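# Seat small circuit board into large board's connector

## Task

Push the small circuit board into the large board's connector until it is completely seated and the two boards are parallel to each other, then release both boards so neither hand holds them.

## Robot and tools

Robot: two arms, left_arm and right_arm, each with a 16-motor hand. The right arm has a right hand; the left arm has its mirror image, a left hand. Base poses in the scene frame: left_arm at (-0.035, +0.246, 0) m with quat_wxyz (+1.000, 0, 0, -0.015); right_arm at (+0.032, -0.224, 0) m with quat_wxyz (+1.000, 0, 0, -0.004). A camera stand is fixed to the floor behind the arms. Loose objects can occasionally be nudged by outside forces.

Frames: scene frame origin sits at table-top height, halfway between the nominal arm bases; +z up, +x out over the table, +y toward left_arm (not the image's left). Each arm's reported hand positions (metres), quaternions, velocities, targets and wrist-camera poses are in that arm's own base frame. Fixed cameras and the table use the scene frame. Movement offsets use the axes of each Hand target. Reported poses can be wrong by a few cm, more when stretched out.

Hand point axes (right hand): +z runs along the straight fingers toward the tips, +x crosses the palm away from the thumb, +y points out of the palm face (palm surface at y = -0.062). On the left hand +x points toward the thumb instead, so the mast's x signs flip. The mast near the wrist (x +0.05 to +0.10, z -0.16 to -0.11, up to y +0.06) can collide with things. Straight fingertips end about 0.139 m past the knuckles (knuckles at z = -0.017). Fingertips carry rubber caps; the rest is hard plastic.

execute_actions(actions, cameras): actions is a list of up to 15-row tables; each row is one 1/30 s control step, and a short table repeats its final row to fill 15 steps. Every row is a flat list of 48 numbers in [-1, 1] covering both arms even if one is idle, in this order: left_arm dx, dy, dz, rx, ry, rz; 16 left hand motor values; left current_limit, left speed; right_arm dx, dy, dz, rx, ry, rz; 16 right hand motor values; right current_limit, right speed.

Arm numbers are offsets, not poses: a displacement from the Hand target at the start of that action, in that target's axes. Every row is measured from that same start, not from the previous row, and each new action starts again from the current target, so sending the same offset twice moves twice. Scale: 1.0 = 0.6 m for dx, dy, dz and 180 degrees for the rotation vector rx, ry, rz. All zeros re-requests the current target.

Hand motor order (for rows and for every hand result list): index_mcp, index_abd, index_pip, index_dip, middle_mcp, middle_abd, middle_pip, middle_dip, ring_mcp, ring_abd, ring_pip, ring_dip, thumb_cmc, thumb_axl, thumb_mcp, thumb_ipl. Each is an absolute goal angle mapped linearly between its stops: [angle at +1, angle at -1; value when straight]. _mcp (-18, +128; +0.75), _abd (-60, +60; +0.00), _pip (-29, +108; +0.58), _dip (-21, +117; +0.70), thumb_cmc (-20, +120; +0.71), thumb_axl (-27, +140; +0.68), thumb_mcp (-69, +109; +0.23), thumb_ipl (-77, +108; +0.17). Moving toward -1 curls fingers toward the palm, swings fingers away from the thumb (_abd), and swings the thumb across in front of the palm.

current_limit: cap on each motor's current, linear from 0 mA at -1 to 550 mA at +1, minimum 11 mA; low caps also slow motors and may not lift a finger. speed: set-point rate = (speed + 1)/2 times 8.5 rad/s. Initial values +0.4 and -0.6. Hand zeros are real goals: to keep a hand unchanged, resend its hand_goal, hand_current_limit and hand_speed.

Motion: orientation commands are clipped to within 40 degrees of the measured one each step; the arm may stop short of the target and rest a few cm off because of friction and load, and the arms sag under weight, so command a little higher. If still short after resending, add the gap as an offset. To stop pushing against something, set the target back beyond the hand point. A wrist close to the waist axis can make the whole arm swing.

cameras: names from cam_head_left, cam_head_right, cam_high, cam_left_wrist, cam_right_wrist (all 672x504), or ["all"], or []. Images return with an empty actions list or when requested. An unknown name invalidates the call.

Results: end_effector_position and end_effector_quat_wxyz per arm; Hand target (the commanded pose after clipping, base for the next offset); joint positions, velocities ("within noise" when still), torques (offsets, noise, numbers 3 and 4 wrap at ±28 N m); hand_goal, hand_measured, hand_current_ma (positive pushes toward -1), hand_state (moving, goal, blocked, overload), hand_current_limit, hand_speed. A finger grips only while its goal lies past the object's surface.

zoom_image(camera, region): enlarges [x0, y0, x1, y1] pixels (origin top-left, at most 504 by 504) of a camera from the latest images.

finished_scene(scene=1): ends the scene permanently; call only once the board is seated and released.

Avoid: dropping parts, releasing moving parts, slamming, hard pushes, and letting anything leave the table. Never let the hands collide or one hand grip the other. A motor at 495 mA or more for 5 s shuts down for 10 s. Long loads or unreachable pushes heat motors; MOTOR HOT warns at 85 °C and at 100 °C the arm drops for 30 to 60 s. During an arm stop hand commands are lost. The robot keeps the last command while you deliberate.

Each tool is called after ">>>" as name([rows], argument=value, ...), one row to a line, values as JSON.

## Session

>>> execute_actions(actions=[])

Scene clock: 0.00 s.
left_arm: end_effector_position=(+0.3159, -0.4520, +0.1725) hand_goal=(+0.754, +0.000, +0.576, +0.696, +0.754, +0.000, +0.576, +0.696, +0.754, +0.000, +0.576, +0.696, +0.714, +0.678, +0.226, +0.168) hand_measured=(+0.754, +0.000, +0.576, +0.696, +0.754, +0.000, +0.576, +0.696, +0.754, +0.000, +0.576, +0.696, +0.714, +0.678, +0.226, +0.168) hand_current_ma=(+0, +0, +0, +0, +0, +0, +0, +0, +0, +0, +0, +0, +0, +0, +0, +0) hand_state=(goal, goal, goal, goal, goal, goal, goal, goal, goal, goal, goal, goal, goal, goal, goal, goal) hand_current_limit=0.40 hand_speed=-0.60 end_effector_quat_wxyz=(+0.002, +0.752, -0.513, +0.413) | right_arm: end_effector_position=(+0.5844, -0.0674, +0.1895) hand_goal=(+0.754, +0.000, +0.576, +0.696, +0.754, +0.000, +0.576, +0.696, +0.754, +0.000, +0.576, +0.696, +0.714, +0.678, +0.226, +0.168) hand_measured=(+0.754, +0.000, +0.576, +0.696, +0.754, +0.000, +0.576, +0.696, +0.754, +0.000, +0.576, +0.696, +0.714, +0.678, +0.226, +0.168) hand_current_ma=(+0, +0, +0, +0, +0, +0, +0, +0, +0, +0, +0, +0, +0, +0, +0, +0) hand_state=(goal, goal, goal, goal, goal, goal, goal, goal, goal, goal, goal, goal, goal, goal, goal, goal) hand_current_limit=0.40 hand_speed=-0.60 end_effector_quat_wxyz=(-0.232, +0.704, +0.567, +0.360)
Joint positions: left_arm=[-0.867 1.38 0.956 -0.314 -0.198 1.989] | right_arm=[-0.331 1.668 1.357 -1.272 -0.885 -0.123]
Joint velocities: within noise
Joint torques (N m): no reading
Heat: left arm: hottest waist 28 °C; right arm: hottest shoulder 27 °C.
Hand target: left_arm +0.3219, -0.4591, +0.1867; +0.005, +0.748, -0.509, +0.426 | right_arm +0.5912, -0.0696, +0.2026; -0.221, +0.700, +0.572, +0.367

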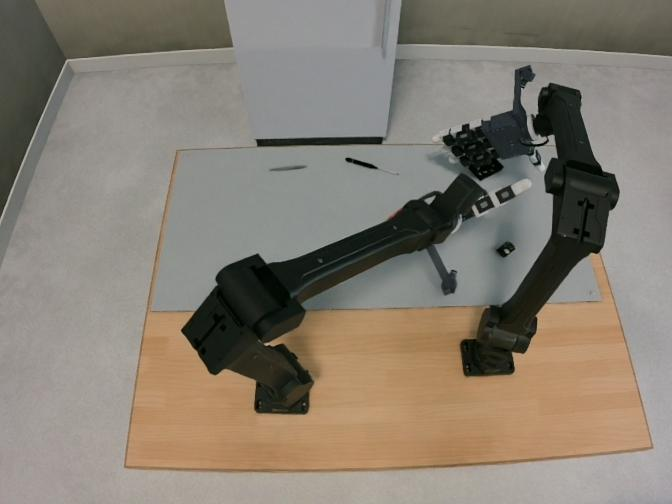

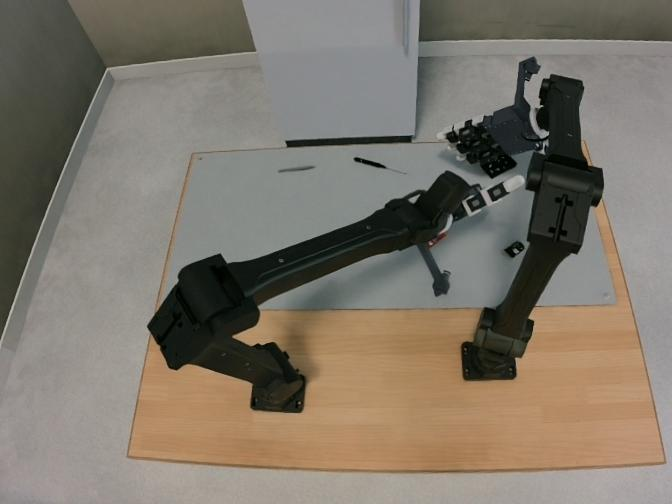

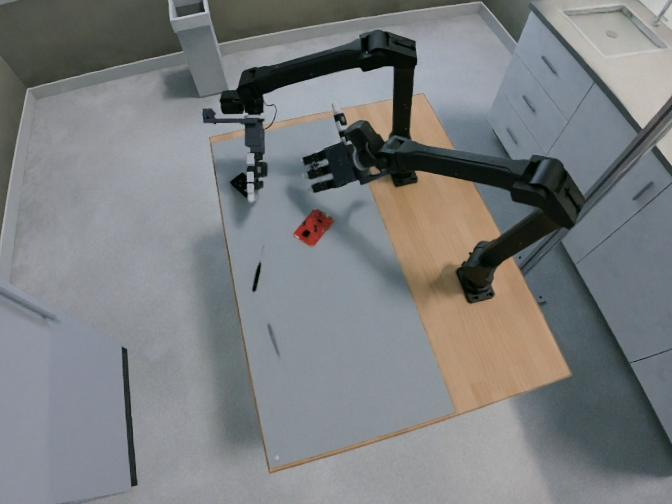

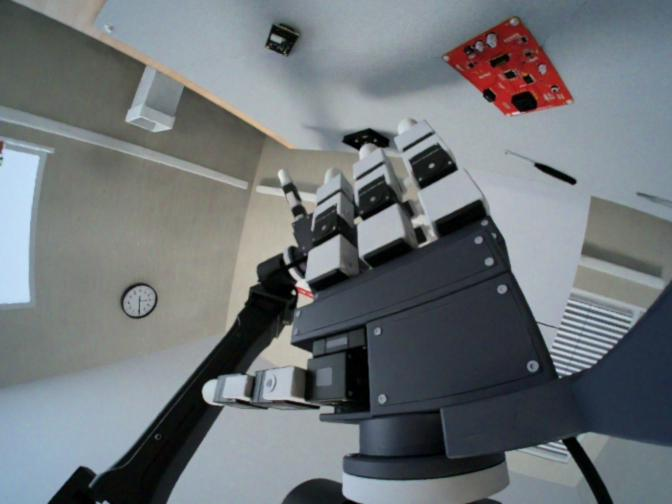

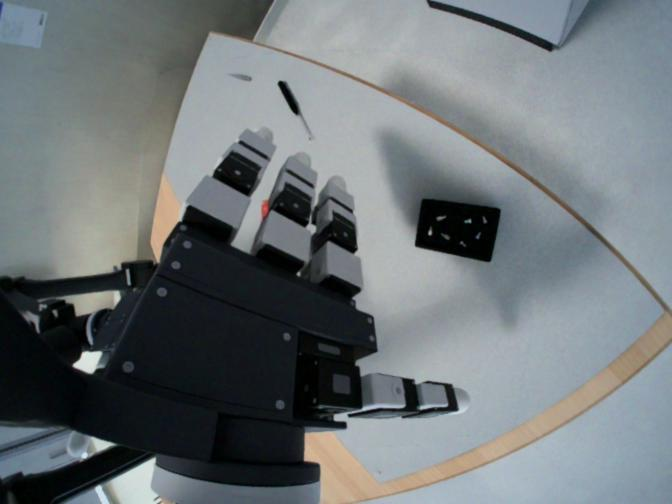

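>>> zoom_image(camera="cam_left_wrist", region=[430, 0, 590, 130])

>>> zoom_image(camera="cam_left_wrist", region=[240, 0, 330, 70])

>>> zoom_image(camera="cam_high", region=[200, 80, 420, 260])

>>> zoom_image(camera="cam_head_left", region=[380, 140, 600, 310])

Scaled by 3.150 from the camera's 672x504 image, which has a finer 960x720 frame.

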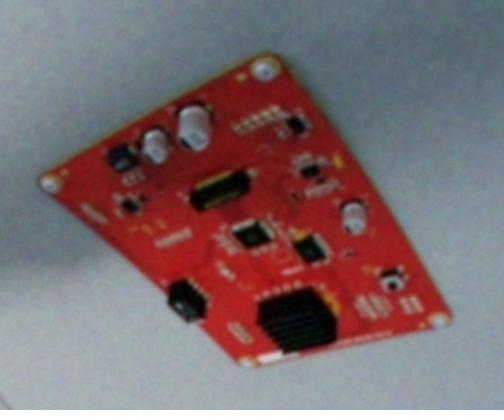

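Scaled by 5.600 from the camera's 672x504 image, which has a finer 960x720 frame.

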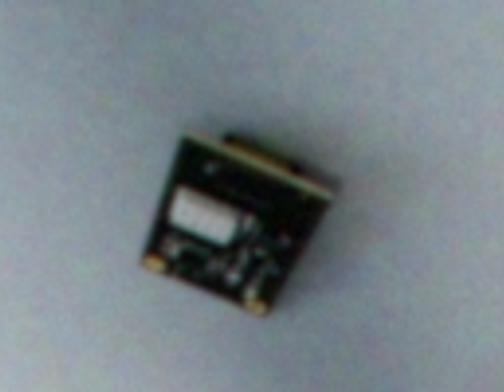

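Scaled by 2.291 from the camera's 672x504 image, which has a finer 960x720 frame.

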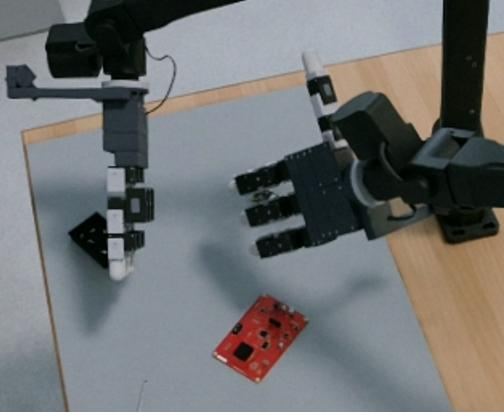

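Scaled by 2.291 from the camera's 672x504 image, which has a finer 960x720 frame.

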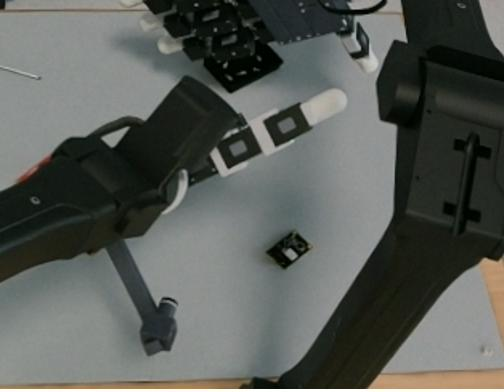

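>>> execute_actions([
  [[-0.052,-0.064,-0.069,0,0,0,0.754,0,0.576,0.696,0.754,0,0.576,0.696,0.754,0,0.576,0.696,0.714,0.678,0.226,0.168,0.4,-0.6,0,0,0,0,0,0,0.754,0,0.576,0.696,0.754,0,0.576,0.696,0.754,0,0.576,0.696,0.714,0.678,0.226,0.168,0.4,-0.6]],
  [[-0.052,-0.064,-0.069,0,0,0,0.754,0,0.576,0.696,0.754,0,0.576,0.696,0.754,0,0.576,0.696,0.714,0.678,0.226,0.168,0.4,-0.6,0,0,0,0,0,0,0.754,0,0.576,0.696,0.754,0,0.576,0.696,0.754,0,0.576,0.696,0.714,0.678,0.226,0.168,0.4,-0.6]],
  [[-0.052,-0.064,-0.069,0,0,0,0.754,0,0.576,0.696,0.754,0,0.576,0.696,0.754,0,0.576,0.696,0.714,0.678,0.226,0.168,0.4,-0.6,0,0,0,0,0,0,0.754,0,0.576,0.696,0.754,0,0.576,0.696,0.754,0,0.576,0.696,0.714,0.678,0.226,0.168,0.4,-0.6]],
  [[-0.052,-0.064,-0.069,0,0,0,0.754,0,0.576,0.696,0.754,0,0.576,0.696,0.754,0,0.576,0.696,0.714,0.678,0.226,0.168,0.4,-0.6,0,0,0,0,0,0,0.754,0,0.576,0.696,0.754,0,0.576,0.696,0.754,0,0.576,0.696,0.714,0.678,0.226,0.168,0.4,-0.6]],
  [[-0.052,-0.064,-0.069,0,0,0,0.754,0,0.576,0.696,0.754,0,0.576,0.696,0.754,0,0.576,0.696,0.714,0.678,0.226,0.168,0.4,-0.6,0,0,0,0,0,0,0.754,0,0.576,0.696,0.754,0,0.576,0.696,0.754,0,0.576,0.696,0.714,0.678,0.226,0.168,0.4,-0.6]],
], cameras=["all"])

Scene clock: 88.93 s.
left_arm: end_effector_position=(+0.3192, -0.1603, +0.3024) hand_goal=(+0.754, +0.000, +0.576, +0.696, +0.754, +0.000, +0.576, +0.696, +0.754, +0.000, +0.576, +0.696, +0.714, +0.678, +0.226, +0.168) hand_measured=(+0.748, -0.002, +0.576, +0.696, +0.748, -0.002, +0.576, +0.696, +0.748, -0.002, +0.576, +0.696, +0.710, +0.678, +0.224, +0.168) hand_current_ma=(-9, -1, +0, +0, -8, -1, +0, +0, -9, -1, +0, +0, -5, -1, -2, +0) hand_state=(goal, goal, goal, goal, goal, goal, goal, goal, goal, goal, goal, goal, goal, goal, goal, goal) hand_current_limit=0.40 hand_speed=-0.60 end_effector_quat_wxyz=(+0.016, +0.827, -0.323, +0.459) | right_arm: end_effector_position=(+0.5844, -0.0674, +0.1895) hand_goal=(+0.754, +0.000, +0.576, +0.696, +0.754, +0.000, +0.576, +0.696, +0.754, +0.000, +0.576, +0.696, +0.714, +0.678, +0.226, +0.168) hand_measured=(+0.754, +0.000, +0.576, +0.696, +0.754, +0.000, +0.576, +0.696, +0.754, +0.000, +0.576, +0.696, +0.714, +0.678, +0.226, +0.168) hand_current_ma=(-3, +1, +3, +0, -3, +1, +3, +0, -3, +1, +3, +0, +1, -3, -3, -1) hand_state=(goal, goal, goal, goal, goal, goal, goal, goal, goal, goal, goal, goal, goal, goal, goal, goal) hand_current_limit=0.40 hand_speed=-0.60 end_effector_quat_wxyz=(-0.232, +0.704, +0.567, +0.360)
Joint positions: left_arm=[-0.108 0.74 0.783 -0.682 0.244 2.085] | right_arm=[-0.331 1.668 1.357 -1.272 -0.885 -0.123]
Joint torques (N m): left_arm=[1.38 -4.19 7.68 1.5 0.35 -0.03] | right_arm=[-0.03 -16.15 10.55 0.08 -1.09 -0.15]
Heat: left arm: hottest waist 28 °C; right arm: hottest shoulder 29 °C.
Hand target: left_arm +0.3194, -0.1572, +0.3000; +0.005, +0.748, -0.509, +0.426 | right_arm +0.5912, -0.0696, +0.2026; -0.221, +0.700, +0.572, +0.367
Off the commanded pose: left_arm 0.004 m, 23 deg | right_arm 0.015 m, 2 deg.
joint sent to its limit (left arm) — joint 6 (wrist roll), upper limit. The joint targets are off in orientation, not in position.

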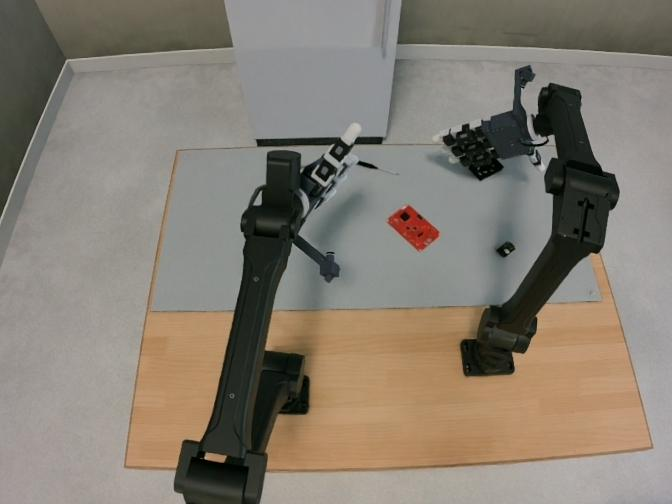

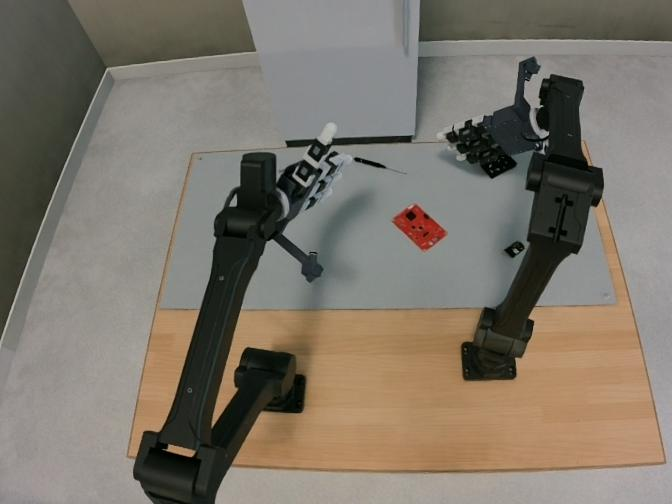

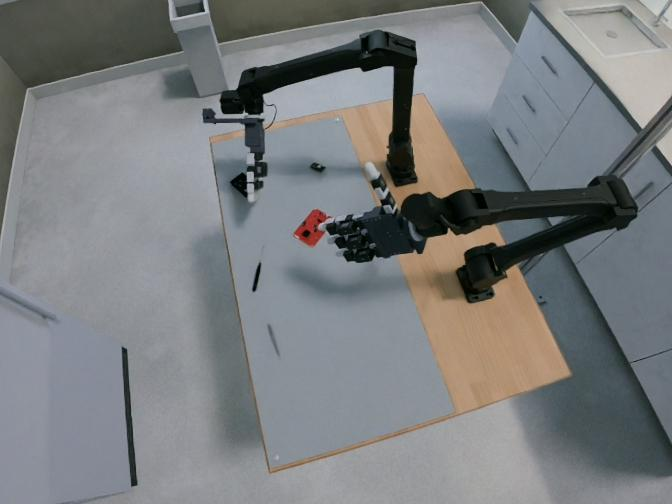

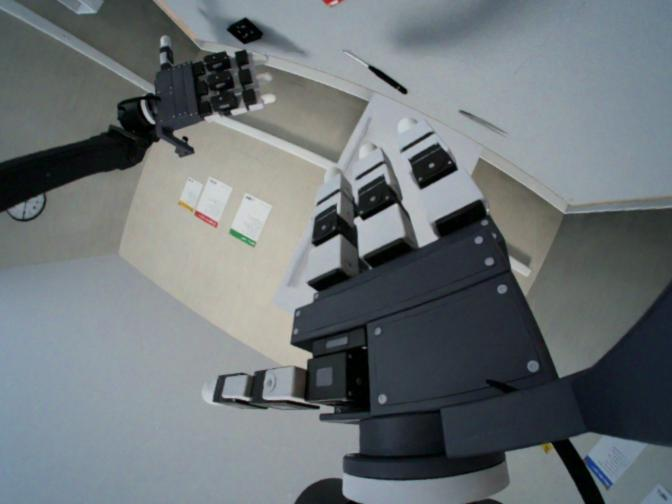

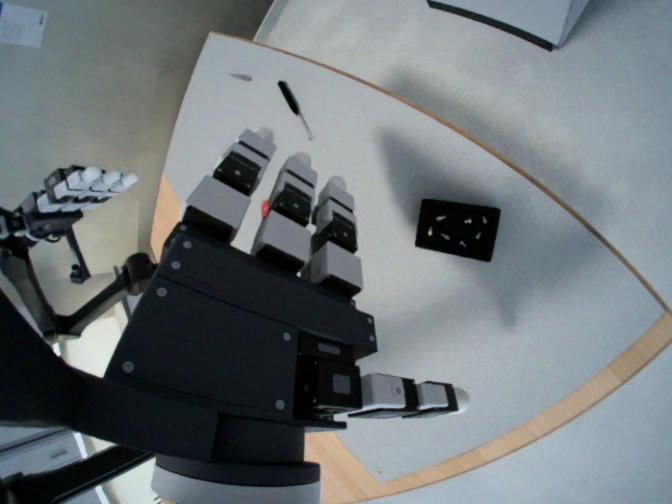

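>>> zoom_image(camera="cam_head_left", region=[380, 195, 450, 260])

>>> zoom_image(camera="cam_head_left", region=[480, 220, 530, 270])

>>> zoom_image(camera="cam_high", region=[285, 150, 345, 260])

Scaled by 7.200 from the camera's 672x504 image, which has a finer 960x720 frame.

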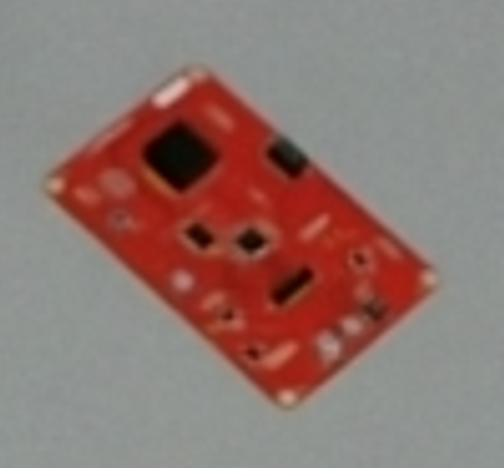

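Scaled by 10.080 from the camera's 672x504 image, which has a finer 960x720 frame.

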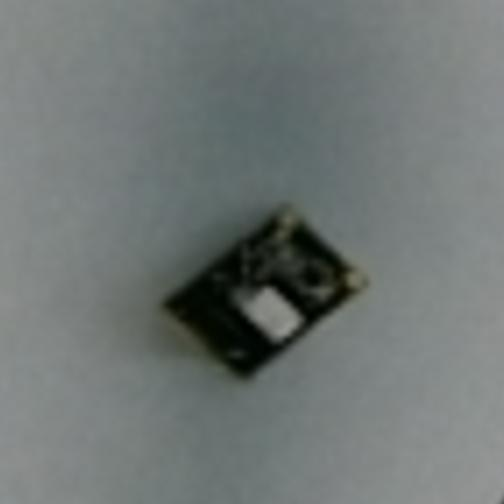

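Scaled by 4.582 from the camera's 672x504 image, which has a finer 960x720 frame.

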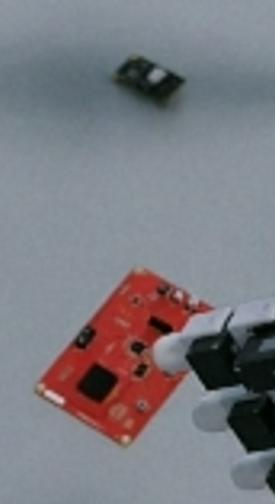

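>>> execute_actions([
  [[0,0,0,0,0,0,0.754,0,0.576,0.696,0.754,0,0.576,0.696,0.754,0,0.576,0.696,0.714,0.678,0.226,0.168,0.4,-0.6,-0.0042,-0.0872,-0.0415,0,0,0,0.754,0,0.576,0.696,0.754,0,0.576,0.696,0.754,0,0.576,0.696,0.714,0.678,0.226,0.168,0.4,-0.6]],
  [[0,0,0,0,0,0,0.754,0,0.576,0.696,0.754,0,0.576,0.696,0.754,0,0.576,0.696,0.714,0.678,0.226,0.168,0.4,-0.6,-0.0042,-0.0872,-0.0415,0,0,0,0.754,0,0.576,0.696,0.754,0,0.576,0.696,0.754,0,0.576,0.696,0.714,0.678,0.226,0.168,0.4,-0.6]],
  [[0,0,0,0,0,0,0.754,0,0.576,0.696,0.754,0,0.576,0.696,0.754,0,0.576,0.696,0.714,0.678,0.226,0.168,0.4,-0.6,-0.0042,-0.0872,-0.0415,0,0,0,0.754,0,0.576,0.696,0.754,0,0.576,0.696,0.754,0,0.576,0.696,0.714,0.678,0.226,0.168,0.4,-0.6]],
  [[0,0,0,0,0,0,0.754,0,0.576,0.696,0.754,0,0.576,0.696,0.754,0,0.576,0.696,0.714,0.678,0.226,0.168,0.4,-0.6,-0.0042,-0.0872,-0.0415,0,0,0,0.754,0,0.576,0.696,0.754,0,0.576,0.696,0.754,0,0.576,0.696,0.714,0.678,0.226,0.168,0.4,-0.6]],
  [[0,0,0,0,0,0,0.754,0,0.576,0.696,0.754,0,0.576,0.696,0.754,0,0.576,0.696,0.714,0.678,0.226,0.168,0.4,-0.6,0,0,0,-0.0147,-0.0704,0.0519,0.754,0,0.576,0.696,0.754,0,0.576,0.696,0.754,0,0.576,0.696,0.714,0.678,0.226,0.168,0.4,-0.6]],
  [[0,0,0,0,0,0,0.754,0,0.576,0.696,0.754,0,0.576,0.696,0.754,0,0.576,0.696,0.714,0.678,0.226,0.168,0.4,-0.6,0,0,0,-0.0147,-0.0704,0.0519,0.754,0,0.576,0.696,0.754,0,0.576,0.696,0.754,0,0.576,0.696,0.714,0.678,0.226,0.168,0.4,-0.6]],
], cameras=["all"])

Scene clock: 322.10 s.
left_arm: end_effector_position=(+0.3191, -0.1602, +0.3026) hand_goal=(+0.754, +0.000, +0.576, +0.696, +0.754, +0.000, +0.576, +0.696, +0.754, +0.000, +0.576, +0.696, +0.714, +0.678, +0.226, +0.168) hand_measured=(+0.748, -0.002, +0.576, +0.696, +0.748, -0.002, +0.576, +0.696, +0.748, -0.002, +0.576, +0.696, +0.710, +0.678, +0.224, +0.168) hand_current_ma=(-9, -1, +0, +0, -8, -1, +0, +0, -9, -1, +0, +0, -5, -1, -2, +0) hand_state=(goal, goal, goal, goal, goal, goal, goal, goal, goal, goal, goal, goal, goal, goal, goal, goal) hand_current_limit=0.40 hand_speed=-0.60 end_effector_quat_wxyz=(+0.017, +0.827, -0.323, +0.459) | right_arm: end_effector_position=(+0.3550, -0.0956, +0.2203) hand_goal=(+0.754, +0.000, +0.576, +0.696, +0.754, +0.000, +0.576, +0.696, +0.754, +0.000, +0.576, +0.696, +0.714, +0.678, +0.226, +0.168) hand_measured=(+0.754, +0.002, +0.576, +0.696, +0.754, +0.002, +0.576, +0.696, +0.754, +0.002, +0.576, +0.696, +0.714, +0.678, +0.224, +0.168) hand_current_ma=(-3, +5, +2, +0, -4, +5, +2, +0, -4, +4, +2, +0, -2, -3, -11, -1) hand_state=(goal, goal, goal, goal, goal, goal, goal, goal, goal, goal, goal, goal, goal, goal, goal, goal) hand_current_limit=0.40 hand_speed=-0.60 end_effector_quat_wxyz=(-0.130, +0.855, +0.467, +0.182)
Joint positions: left_arm=[-0.106 0.74 0.783 -0.682 0.246 2.085] | right_arm=[-0.37 1.063 0.985 -1.454 -0.45 0.211]
Joint torques (N m): left_arm=[1.26 -4.31 7.24 1.59 0.39 -0.04] | right_arm=[0.91 -6.12 11.3 0.54 -0.41 0.03]
Heat: left arm: hottest waist 28 °C; right arm: hottest elbow 31 °C.
Hand target: left_arm +0.3194, -0.1572, +0.3000; +0.005, +0.748, -0.508, +0.426 | right_arm +0.3629, -0.0966, +0.2347; -0.115, +0.855, +0.469, +0.191
Off the commanded pose: left_arm 0.004 m, 23 deg | right_arm 0.016 m, 2 deg.
joint sent to its limit (left arm) — joint 6 (wrist roll), upper limit. The joint targets are off in orientation, not in position.

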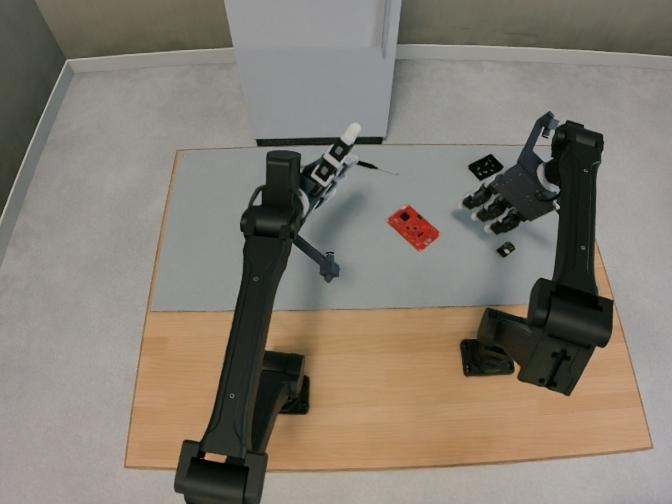

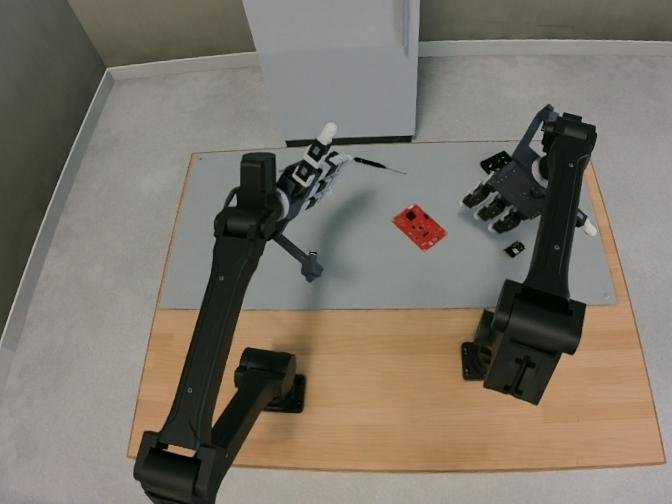

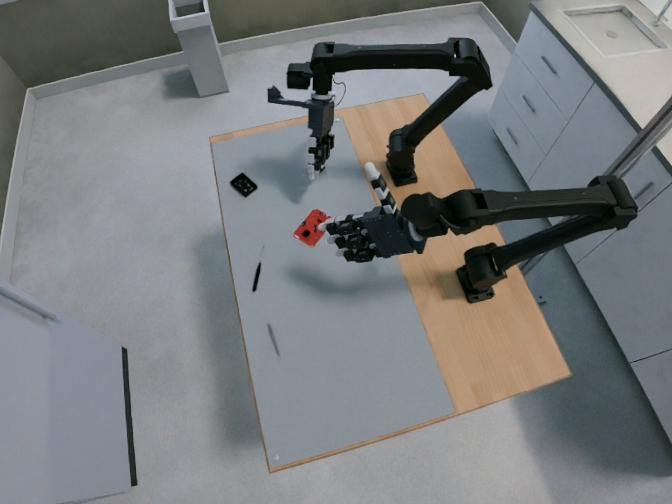

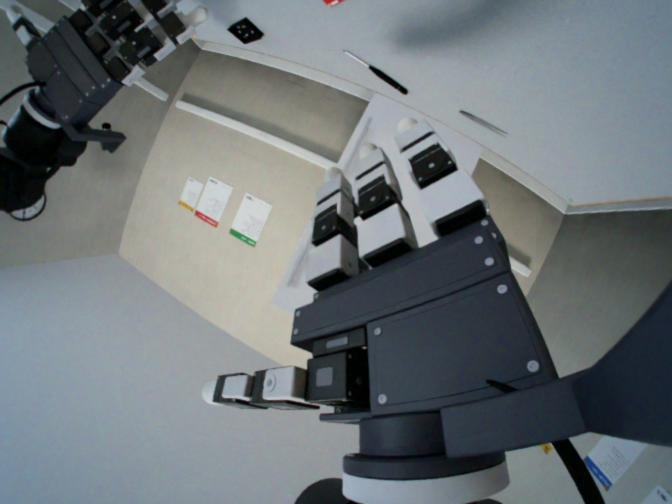

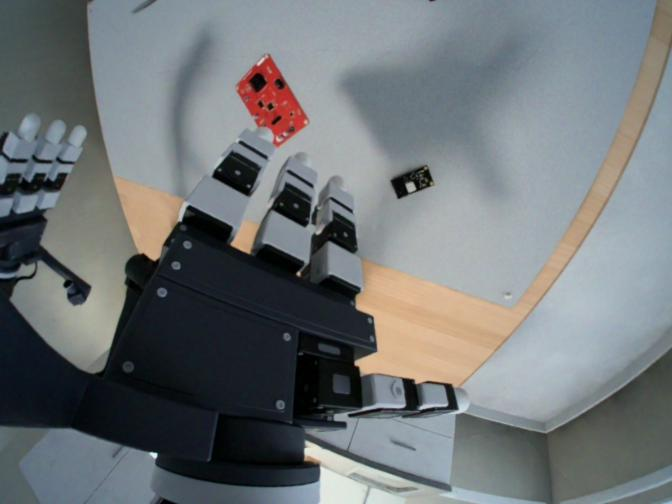

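>>> zoom_image(camera="cam_right_wrist", region=[380, 150, 450, 210])

>>> zoom_image(camera="cam_right_wrist", region=[230, 45, 320, 150])

Scaled by 7.200 from the camera's 672x504 image, which has a finer 960x720 frame.

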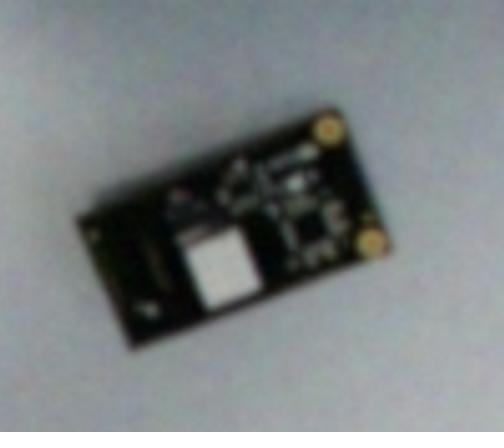

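Scaled by 4.800 from the camera's 672x504 image, which has a finer 960x720 frame.

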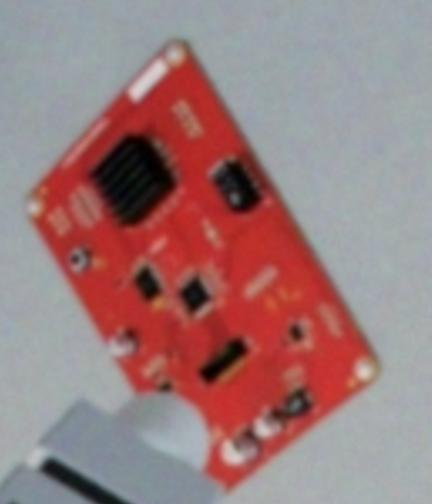

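>>> execute_actions([
  [[0,0,0,0,0,0,0.754,0,0.576,0.696,0.754,0,0.576,0.696,0.754,0,0.576,0.696,0.714,0.678,0.226,0.168,0.4,-0.6,0,0,0,-0.0147,-0.0704,0.0519,0.754,0,0.576,0.696,0.754,0,0.576,0.696,0.754,0,0.576,0.696,0.714,0.678,0.226,0.168,0.4,-0.6]],
  [[0,0,0,0,0,0,0.754,0,0.576,0.696,0.754,0,0.576,0.696,0.754,0,0.576,0.696,0.714,0.678,0.226,0.168,0.4,-0.6,0,0,0,-0.0147,-0.0704,0.0519,0.754,0,0.576,0.696,0.754,0,0.576,0.696,0.754,0,0.576,0.696,0.714,0.678,0.226,0.168,0.4,-0.6]],
  [[0,0,0,0,0,0,0.754,0,0.576,0.696,0.754,0,0.576,0.696,0.754,0,0.576,0.696,0.714,0.678,0.226,0.168,0.4,-0.6,-0.041,-0.025,-0.004,0,0,0,0.754,0,0.576,0.696,0.754,0,0.576,0.696,0.754,0,0.576,0.696,0.714,0.678,0.226,0.168,0.4,-0.6]],
  [[0,0,0,0,0,0,0.754,0,0.576,0.696,0.754,0,0.576,0.696,0.754,0,0.576,0.696,0.714,0.678,0.226,0.168,0.4,-0.6,-0.041,-0.025,-0.004,0,0,0,0.754,0,0.576,0.696,0.754,0,0.576,0.696,0.754,0,0.576,0.696,0.714,0.678,0.226,0.168,0.4,-0.6]],
], cameras=["all"])

Scene clock: 345.83 s.
left_arm: end_effector_position=(+0.3191, -0.1602, +0.3026) hand_goal=(+0.754, +0.000, +0.576, +0.696, +0.754, +0.000, +0.576, +0.696, +0.754, +0.000, +0.576, +0.696, +0.714, +0.678, +0.226, +0.168) hand_measured=(+0.748, -0.002, +0.576, +0.696, +0.748, -0.002, +0.576, +0.696, +0.748, -0.002, +0.576, +0.696, +0.710, +0.678, +0.224, +0.168) hand_current_ma=(-9, -1, +0, +0, -8, -1, +0, +0, -9, -1, +0, +0, -5, -1, -2, +0) hand_state=(goal, goal, goal, goal, goal, goal, goal, goal, goal, goal, goal, goal, goal, goal, goal, goal) hand_current_limit=0.40 hand_speed=-0.60 end_effector_quat_wxyz=(+0.017, +0.827, -0.323, +0.459) | right_arm: end_effector_position=(+0.3076, -0.1008, +0.2364) hand_goal=(+0.754, +0.000, +0.576, +0.696, +0.754, +0.000, +0.576, +0.696, +0.754, +0.000, +0.576, +0.696, +0.714, +0.678, +0.226, +0.168) hand_measured=(+0.752, +0.002, +0.576, +0.696, +0.752, +0.002, +0.576, +0.696, +0.752, +0.002, +0.576, +0.696, +0.714, +0.678, +0.222, +0.168) hand_current_ma=(-4, +4, +2, +0, -5, +4, +2, +0, -5, +4, +2, +0, -2, -3, -18, -1) hand_state=(goal, goal, goal, goal, goal, goal, goal, goal, goal, goal, goal, goal, goal, goal, goal, goal) hand_current_limit=0.40 hand_speed=-0.60 end_effector_quat_wxyz=(-0.001, +0.944, +0.330, +0.000)
Joint positions: left_arm=[-0.106 0.74 0.783 -0.682 0.246 2.085] | right_arm=[-0.074 1.049 1.027 -1.551 -0.002 0.825]
Joint torques (N m): left_arm=[0.97 -4.31 7.43 1.61 0.37 -0.05] | right_arm=[-0.73 -5.42 9.25 -0.38 0.19 -0.16]
Heat: left arm: hottest waist 28 °C; right arm: hottest elbow 32 °C.
Hand target: left_arm +0.3194, -0.1572, +0.3000; +0.005, +0.748, -0.508, +0.426 | right_arm +0.3058, -0.1037, +0.2395; +0.000, +0.944, +0.329, +0.000
Off the commanded pose: left_arm 0.004 m, 23 deg | right_arm 0.005 m, 0 deg.
joint sent to its limit (left arm) — joint 6 (wrist roll), upper limit. The joint targets are off in orientation, not in position.

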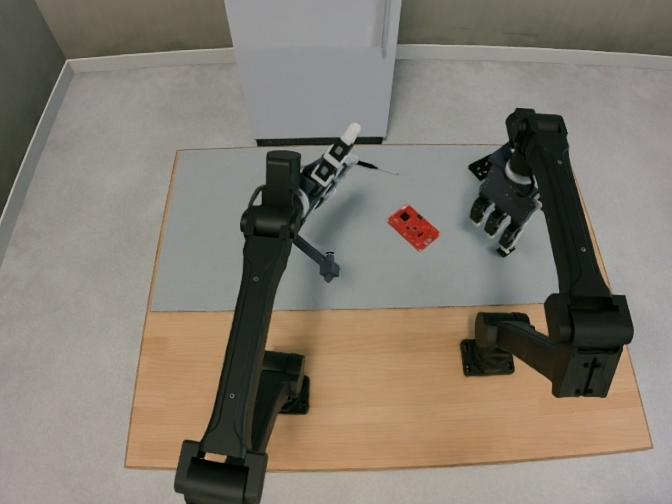

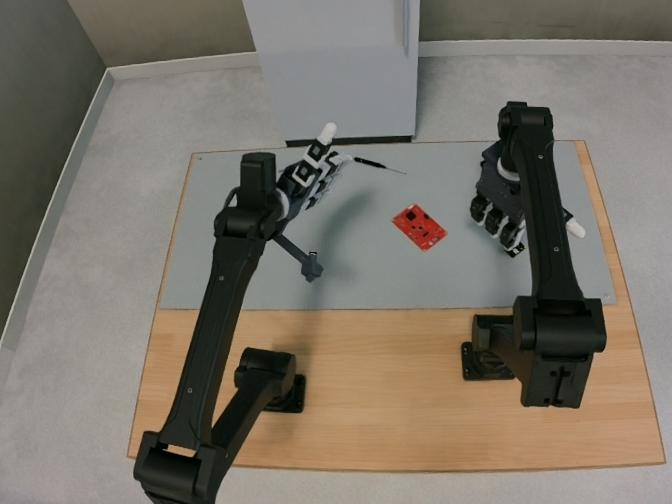

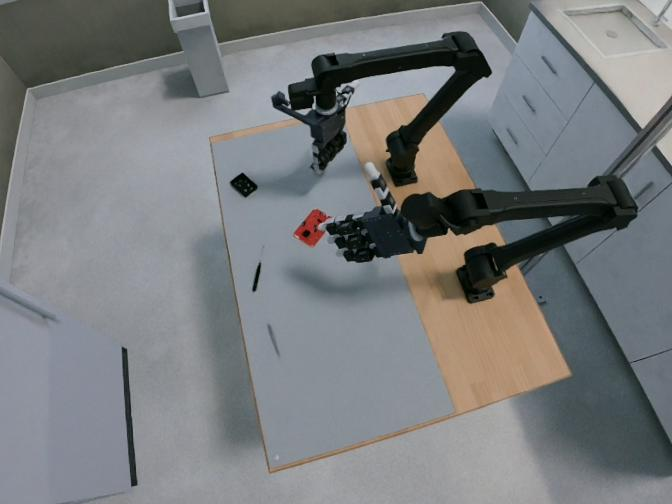

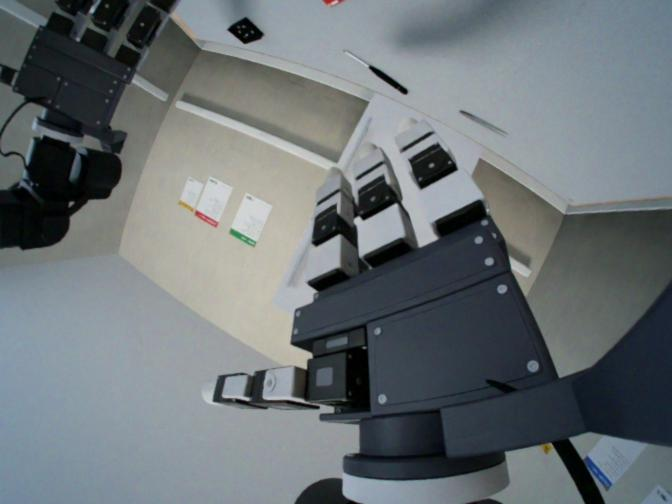

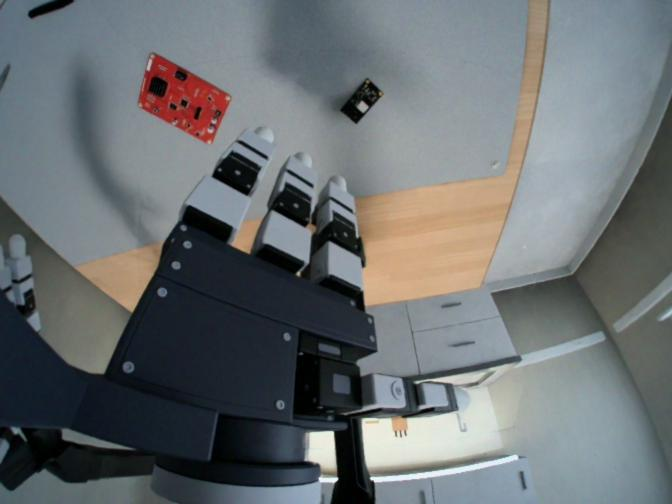

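>>> zoom_image(camera="cam_right_wrist", region=[330, 70, 400, 130])

>>> zoom_image(camera="cam_right_wrist", region=[130, 45, 240, 150])

Scaled by 7.200 from the camera's 672x504 image, which has a finer 960x720 frame.

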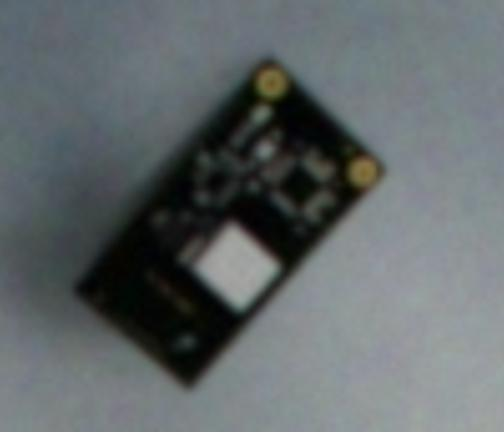

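Scaled by 4.582 from the camera's 672x504 image, which has a finer 960x720 frame.

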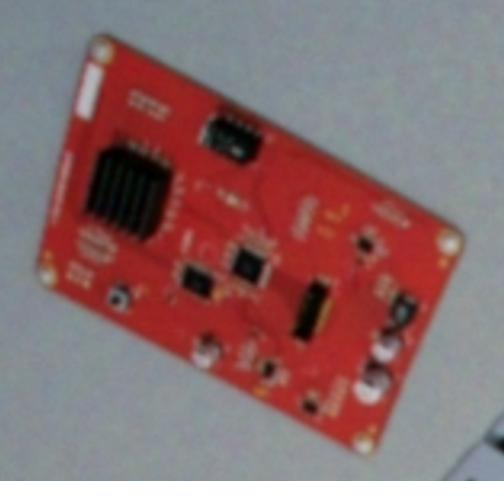

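>>> execute_actions([
  [[0,0,0,0,0,0,0.754,0,0.576,0.696,0.754,0,0.576,0.696,0.754,0,0.576,0.696,0.714,0.678,0.226,0.168,0.4,-0.6,-0.040,0.098,0,0,0,0,0.754,0.133,0.576,0.696,0.754,-0.133,0.576,0.696,-0.2055,0,-0.737,-0.174,0.714,0.678,0.226,0.168,0.4,-0.6]],
  [[0,0,0,0,0,0,0.754,0,0.576,0.696,0.754,0,0.576,0.696,0.754,0,0.576,0.696,0.714,0.678,0.226,0.168,0.4,-0.6,0,0,0,0,0,0.035,0.754,0.133,0.576,0.696,0.754,-0.133,0.576,0.696,-0.2055,0,-0.737,-0.174,0.714,0.678,0.226,0.168,0.4,-0.6]],
  [[0,0,0,0,0,0,0.754,0,0.576,0.696,0.754,0,0.576,0.696,0.754,0,0.576,0.696,0.714,0.678,0.226,0.168,0.4,-0.6,-0.0138,0,0.03,0,0,0,0.754,0.133,0.576,0.696,0.754,-0.133,0.576,0.696,-0.2055,0,-0.737,-0.174,0.714,0.678,0.226,0.168,0.4,-0.6]],
], cameras=["cam_right_wrist"])

Scene clock: 409.60 s.
left_arm: end_effector_position=(+0.3191, -0.1602, +0.3026) hand_goal=(+0.754, +0.000, +0.576, +0.696, +0.754, +0.000, +0.576, +0.696, +0.754, +0.000, +0.576, +0.696, +0.714, +0.678, +0.226, +0.168) hand_measured=(+0.748, -0.002, +0.576, +0.696, +0.748, -0.002, +0.576, +0.696, +0.748, -0.002, +0.576, +0.696, +0.710, +0.678, +0.224, +0.168) hand_current_ma=(-9, -1, +0, +0, -8, -1, +0, +0, -9, -1, +0, +0, -5, -1, -2, +0) hand_state=(goal, goal, goal, goal, goal, goal, goal, goal, goal, goal, goal, goal, goal, goal, goal, goal) hand_current_limit=0.40 hand_speed=-0.60 end_effector_quat_wxyz=(+0.017, +0.827, -0.323, +0.459) | right_arm: end_effector_position=(+0.3152, -0.1658, +0.2206) hand_goal=(+0.754, +0.134, +0.576, +0.696, +0.754, -0.132, +0.576, +0.696, -0.206, +0.000, -0.736, -0.174, +0.714, +0.678, +0.226, +0.168) hand_measured=(+0.752, +0.130, +0.576, +0.696, +0.752, -0.128, +0.576, +0.696, -0.190, +0.002, -0.732, -0.172, +0.714, +0.678, +0.222, +0.168) hand_current_ma=(-5, -13, +2, +0, -6, +15, +2, +0, +73, +4, +18, +11, -1, -3, -18, -1) hand_state=(goal, goal, goal, goal, goal, goal, goal, goal, goal, goal, goal, goal, goal, goal, goal, goal) hand_current_limit=0.40 hand_speed=-0.60 end_effector_quat_wxyz=(-0.002, +0.960, +0.281, -0.005)
Joint positions: left_arm=[-0.106 0.74 0.783 -0.682 0.246 2.085] | right_arm=[-0.274 1.131 1.043 -1.493 0.002 0.726]
Joint torques (N m): left_arm=[1.08 -4.01 7.36 1.62 0.39 -0.07] | right_arm=[-0.73 -6.48 9.09 0.38 0.06 -0.08]
Heat: left arm: hottest waist 28 °C; right arm: hottest elbow 30 °C.
Hand target: left_arm +0.3194, -0.1572, +0.3000; +0.005, +0.748, -0.508, +0.426 | right_arm +0.3165, -0.1691, +0.2216; +0.000, +0.961, +0.277, +0.000
Off the commanded pose: left_arm 0.004 m, 23 deg | right_arm 0.004 m, 1 deg.
joint sent to its limit (left arm) — joint 6 (wrist roll), upper limit. The joint targets are off in orientation, not in position.
Images, in order (width x height): cam_right_wrist 672x504.

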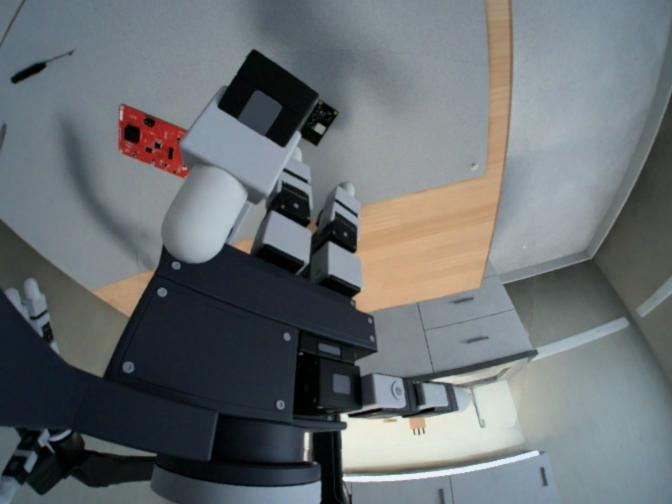

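>>> execute_actions([
  [[0,0,0,0,0,0,0.754,0,0.576,0.696,0.754,0,0.576,0.696,0.754,0,0.576,0.696,0.714,0.678,0.226,0.168,0.4,-0.6,0,0,0.05,0,0,0,0.754,0.133,0.576,0.696,0.754,-0.133,0.576,0.696,0.754,0,-0.956,-0.174,0.714,0.678,0.226,0.168,0.4,-0.6]],
  [[0,0,0,0,0,0,0.754,0,0.576,0.696,0.754,0,0.576,0.696,0.754,0,0.576,0.696,0.714,0.678,0.226,0.168,0.4,-0.6,0,0,0,0,0,0,0.754,0.133,0.576,0.696,0.754,-0.133,0.576,0.696,0.754,0,-0.956,-0.174,0.714,0.678,0.226,0.168,0.4,-0.6]],
], cameras=["cam_right_wrist"])

>>> zoom_image(camera="cam_right_wrist", region=[270, 80, 380, 220])

Scene clock: 418.37 s.
left_arm: end_effector_position=(+0.3191, -0.1602, +0.3026) hand_goal=(+0.754, +0.000, +0.576, +0.696, +0.754, +0.000, +0.576, +0.696, +0.754, +0.000, +0.576, +0.696, +0.714, +0.678, +0.226, +0.168) hand_measured=(+0.748, -0.002, +0.576, +0.696, +0.748, -0.002, +0.576, +0.696, +0.748, -0.002, +0.576, +0.696, +0.710, +0.678, +0.224, +0.168) hand_current_ma=(-9, -1, +0, +0, -8, -1, +0, +0, -9, -1, +0, +0, -5, -1, -2, +0) hand_state=(goal, goal, goal, goal, goal, goal, goal, goal, goal, goal, goal, goal, goal, goal, goal, goal) hand_current_limit=0.40 hand_speed=-0.60 end_effector_quat_wxyz=(+0.017, +0.827, -0.323, +0.459) | right_arm: end_effector_position=(+0.3140, -0.1654, +0.1918) hand_goal=(+0.754, +0.134, +0.576, +0.696, +0.754, -0.132, +0.576, +0.696, +0.754, +0.000, -0.956, -0.174, +0.714, +0.678, +0.226, +0.168) hand_measured=(+0.752, +0.130, +0.576, +0.696, +0.752, -0.128, +0.576, +0.696, +0.752, +0.002, -0.950, -0.172, +0.714, +0.678, +0.222, +0.168) hand_current_ma=(-5, -13, +2, +0, -6, +14, +2, +0, -5, +4, +21, +11, -1, -3, -18, -1) hand_state=(goal, goal, goal, goal, goal, goal, goal, goal, goal, goal, goal, goal, goal, goal, goal, goal) hand_current_limit=0.40 hand_speed=-0.60 end_effector_quat_wxyz=(-0.001, +0.960, +0.281, -0.003)
Joint positions: left_arm=[-0.106 0.74 0.783 -0.682 0.246 2.085] | right_arm=[-0.274 1.134 0.969 -1.411 0.002 0.726]
Joint torques (N m): left_arm=[1.38 -3.84 7.34 1.51 0.37 -0.05] | right_arm=[-0.73 -5.71 9.22 0.36 0.02 -0.07]
Heat: left arm: hottest waist 28 °C; right arm: hottest elbow 30 °C.
Hand target: left_arm +0.3194, -0.1572, +0.3000; +0.005, +0.748, -0.508, +0.426 | right_arm +0.3166, -0.1691, +0.1915; +0.000, +0.961, +0.277, +0.000
Off the commanded pose: left_arm 0.004 m, 23 deg | right_arm 0.005 m, 1 deg.
joint sent to its limit (left arm) — joint 6 (wrist roll), upper limit. The joint targets are off in orientation, not in position.
Images, in order (width x height): cam_right_wrist 672x504.

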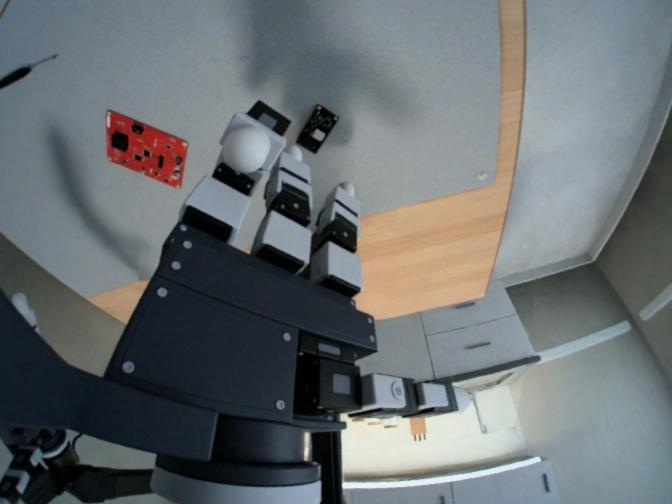

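Scaled by 3.600 from the camera's 672x504 image, which has a finer 960x720 frame.

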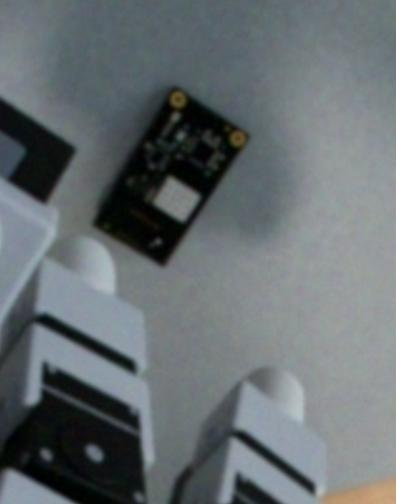

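>>> execute_actions([
  [[0,0,0,0,0,0,0.754,0,0.576,0.696,0.754,0,0.576,0.696,0.754,0,0.576,0.696,0.714,0.678,0.226,0.168,0.4,-0.6,0.013,0,0.06,0,0,0,0.754,0.133,0.576,0.696,0.754,-0.133,0.576,0.696,0.754,0,-0.956,-0.174,0.714,0.678,0.226,0.168,0.4,-0.6]],
  [[0,0,0,0,0,0,0.754,0,0.576,0.696,0.754,0,0.576,0.696,0.754,0,0.576,0.696,0.714,0.678,0.226,0.168,0.4,-0.6,0,0,0,0,0,0,0.754,0.133,0.576,0.696,0.754,-0.133,0.576,0.696,0.754,0,-0.956,-0.174,0.714,0.678,0.226,0.168,0.4,-0.6]],
], cameras=["cam_right_wrist"])

>>> zoom_image(camera="cam_right_wrist", region=[270, 80, 380, 220])

Scene clock: 440.70 s.
left_arm: end_effector_position=(+0.3191, -0.1602, +0.3026) hand_goal=(+0.754, +0.000, +0.576, +0.696, +0.754, +0.000, +0.576, +0.696, +0.754, +0.000, +0.576, +0.696, +0.714, +0.678, +0.226, +0.168) hand_measured=(+0.748, -0.002, +0.576, +0.696, +0.748, -0.002, +0.576, +0.696, +0.748, -0.002, +0.576, +0.696, +0.710, +0.678, +0.224, +0.168) hand_current_ma=(-9, -1, +0, +0, -8, -1, +0, +0, -9, -1, +0, +0, -5, -1, -2, +0) hand_state=(goal, goal, goal, goal, goal, goal, goal, goal, goal, goal, goal, goal, goal, goal, goal, goal) hand_current_limit=0.40 hand_speed=-0.60 end_effector_quat_wxyz=(+0.017, +0.827, -0.323, +0.459) | right_arm: end_effector_position=(+0.3183, -0.1664, +0.1541) hand_goal=(+0.754, +0.134, +0.576, +0.696, +0.754, -0.132, +0.576, +0.696, +0.754, +0.000, -0.956, -0.174, +0.714, +0.678, +0.226, +0.168) hand_measured=(+0.752, +0.130, +0.576, +0.696, +0.752, -0.128, +0.576, +0.696, +0.752, +0.002, -0.950, -0.172, +0.714, +0.678, +0.222, +0.168) hand_current_ma=(-5, -13, +2, +0, -6, +14, +2, +0, -4, +4, +21, +11, -1, -3, -18, -1) hand_state=(goal, goal, goal, goal, goal, goal, goal, goal, goal, goal, goal, goal, goal, goal, goal, goal) hand_current_limit=0.40 hand_speed=-0.60 end_effector_quat_wxyz=(-0.002, +0.960, +0.279, -0.005)
Joint positions: left_arm=[-0.106 0.74 0.783 -0.682 0.246 2.085] | right_arm=[-0.273 1.175 0.899 -1.306 0.002 0.733]
Joint torques (N m): left_arm=[1.61 -3.96 7.41 1.61 0.38 -0.05] | right_arm=[0.85 -6.42 9.1 0.38 0.02 0.04]
Heat: left arm: hottest waist 27 °C; right arm: hottest elbow 31 °C.
Hand target: left_arm +0.3194, -0.1572, +0.3000; +0.005, +0.748, -0.508, +0.426 | right_arm +0.3231, -0.1649, +0.1554; +0.000, +0.961, +0.277, +0.000
Off the commanded pose: left_arm 0.004 m, 23 deg | right_arm 0.005 m, 1 deg.
joint sent to its limit (left arm) — joint 6 (wrist roll), upper limit. The joint targets are off in orientation, not in position.
Images, in order (width x height): cam_right_wrist 672x504.

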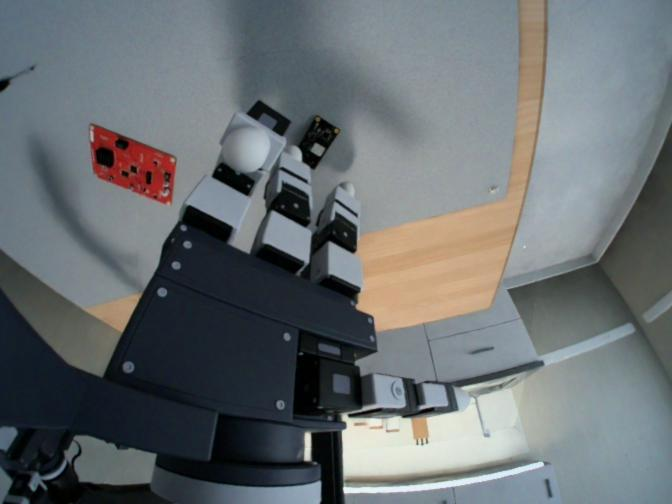

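Scaled by 3.600 from the camera's 672x504 image, which has a finer 960x720 frame.

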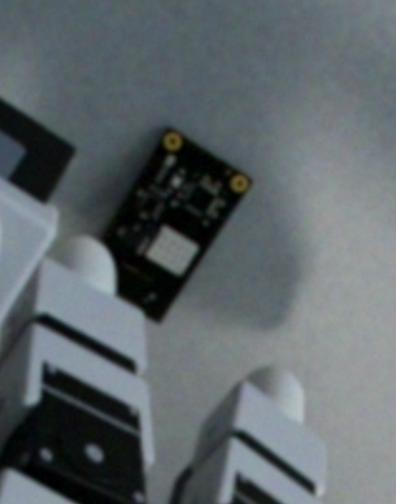

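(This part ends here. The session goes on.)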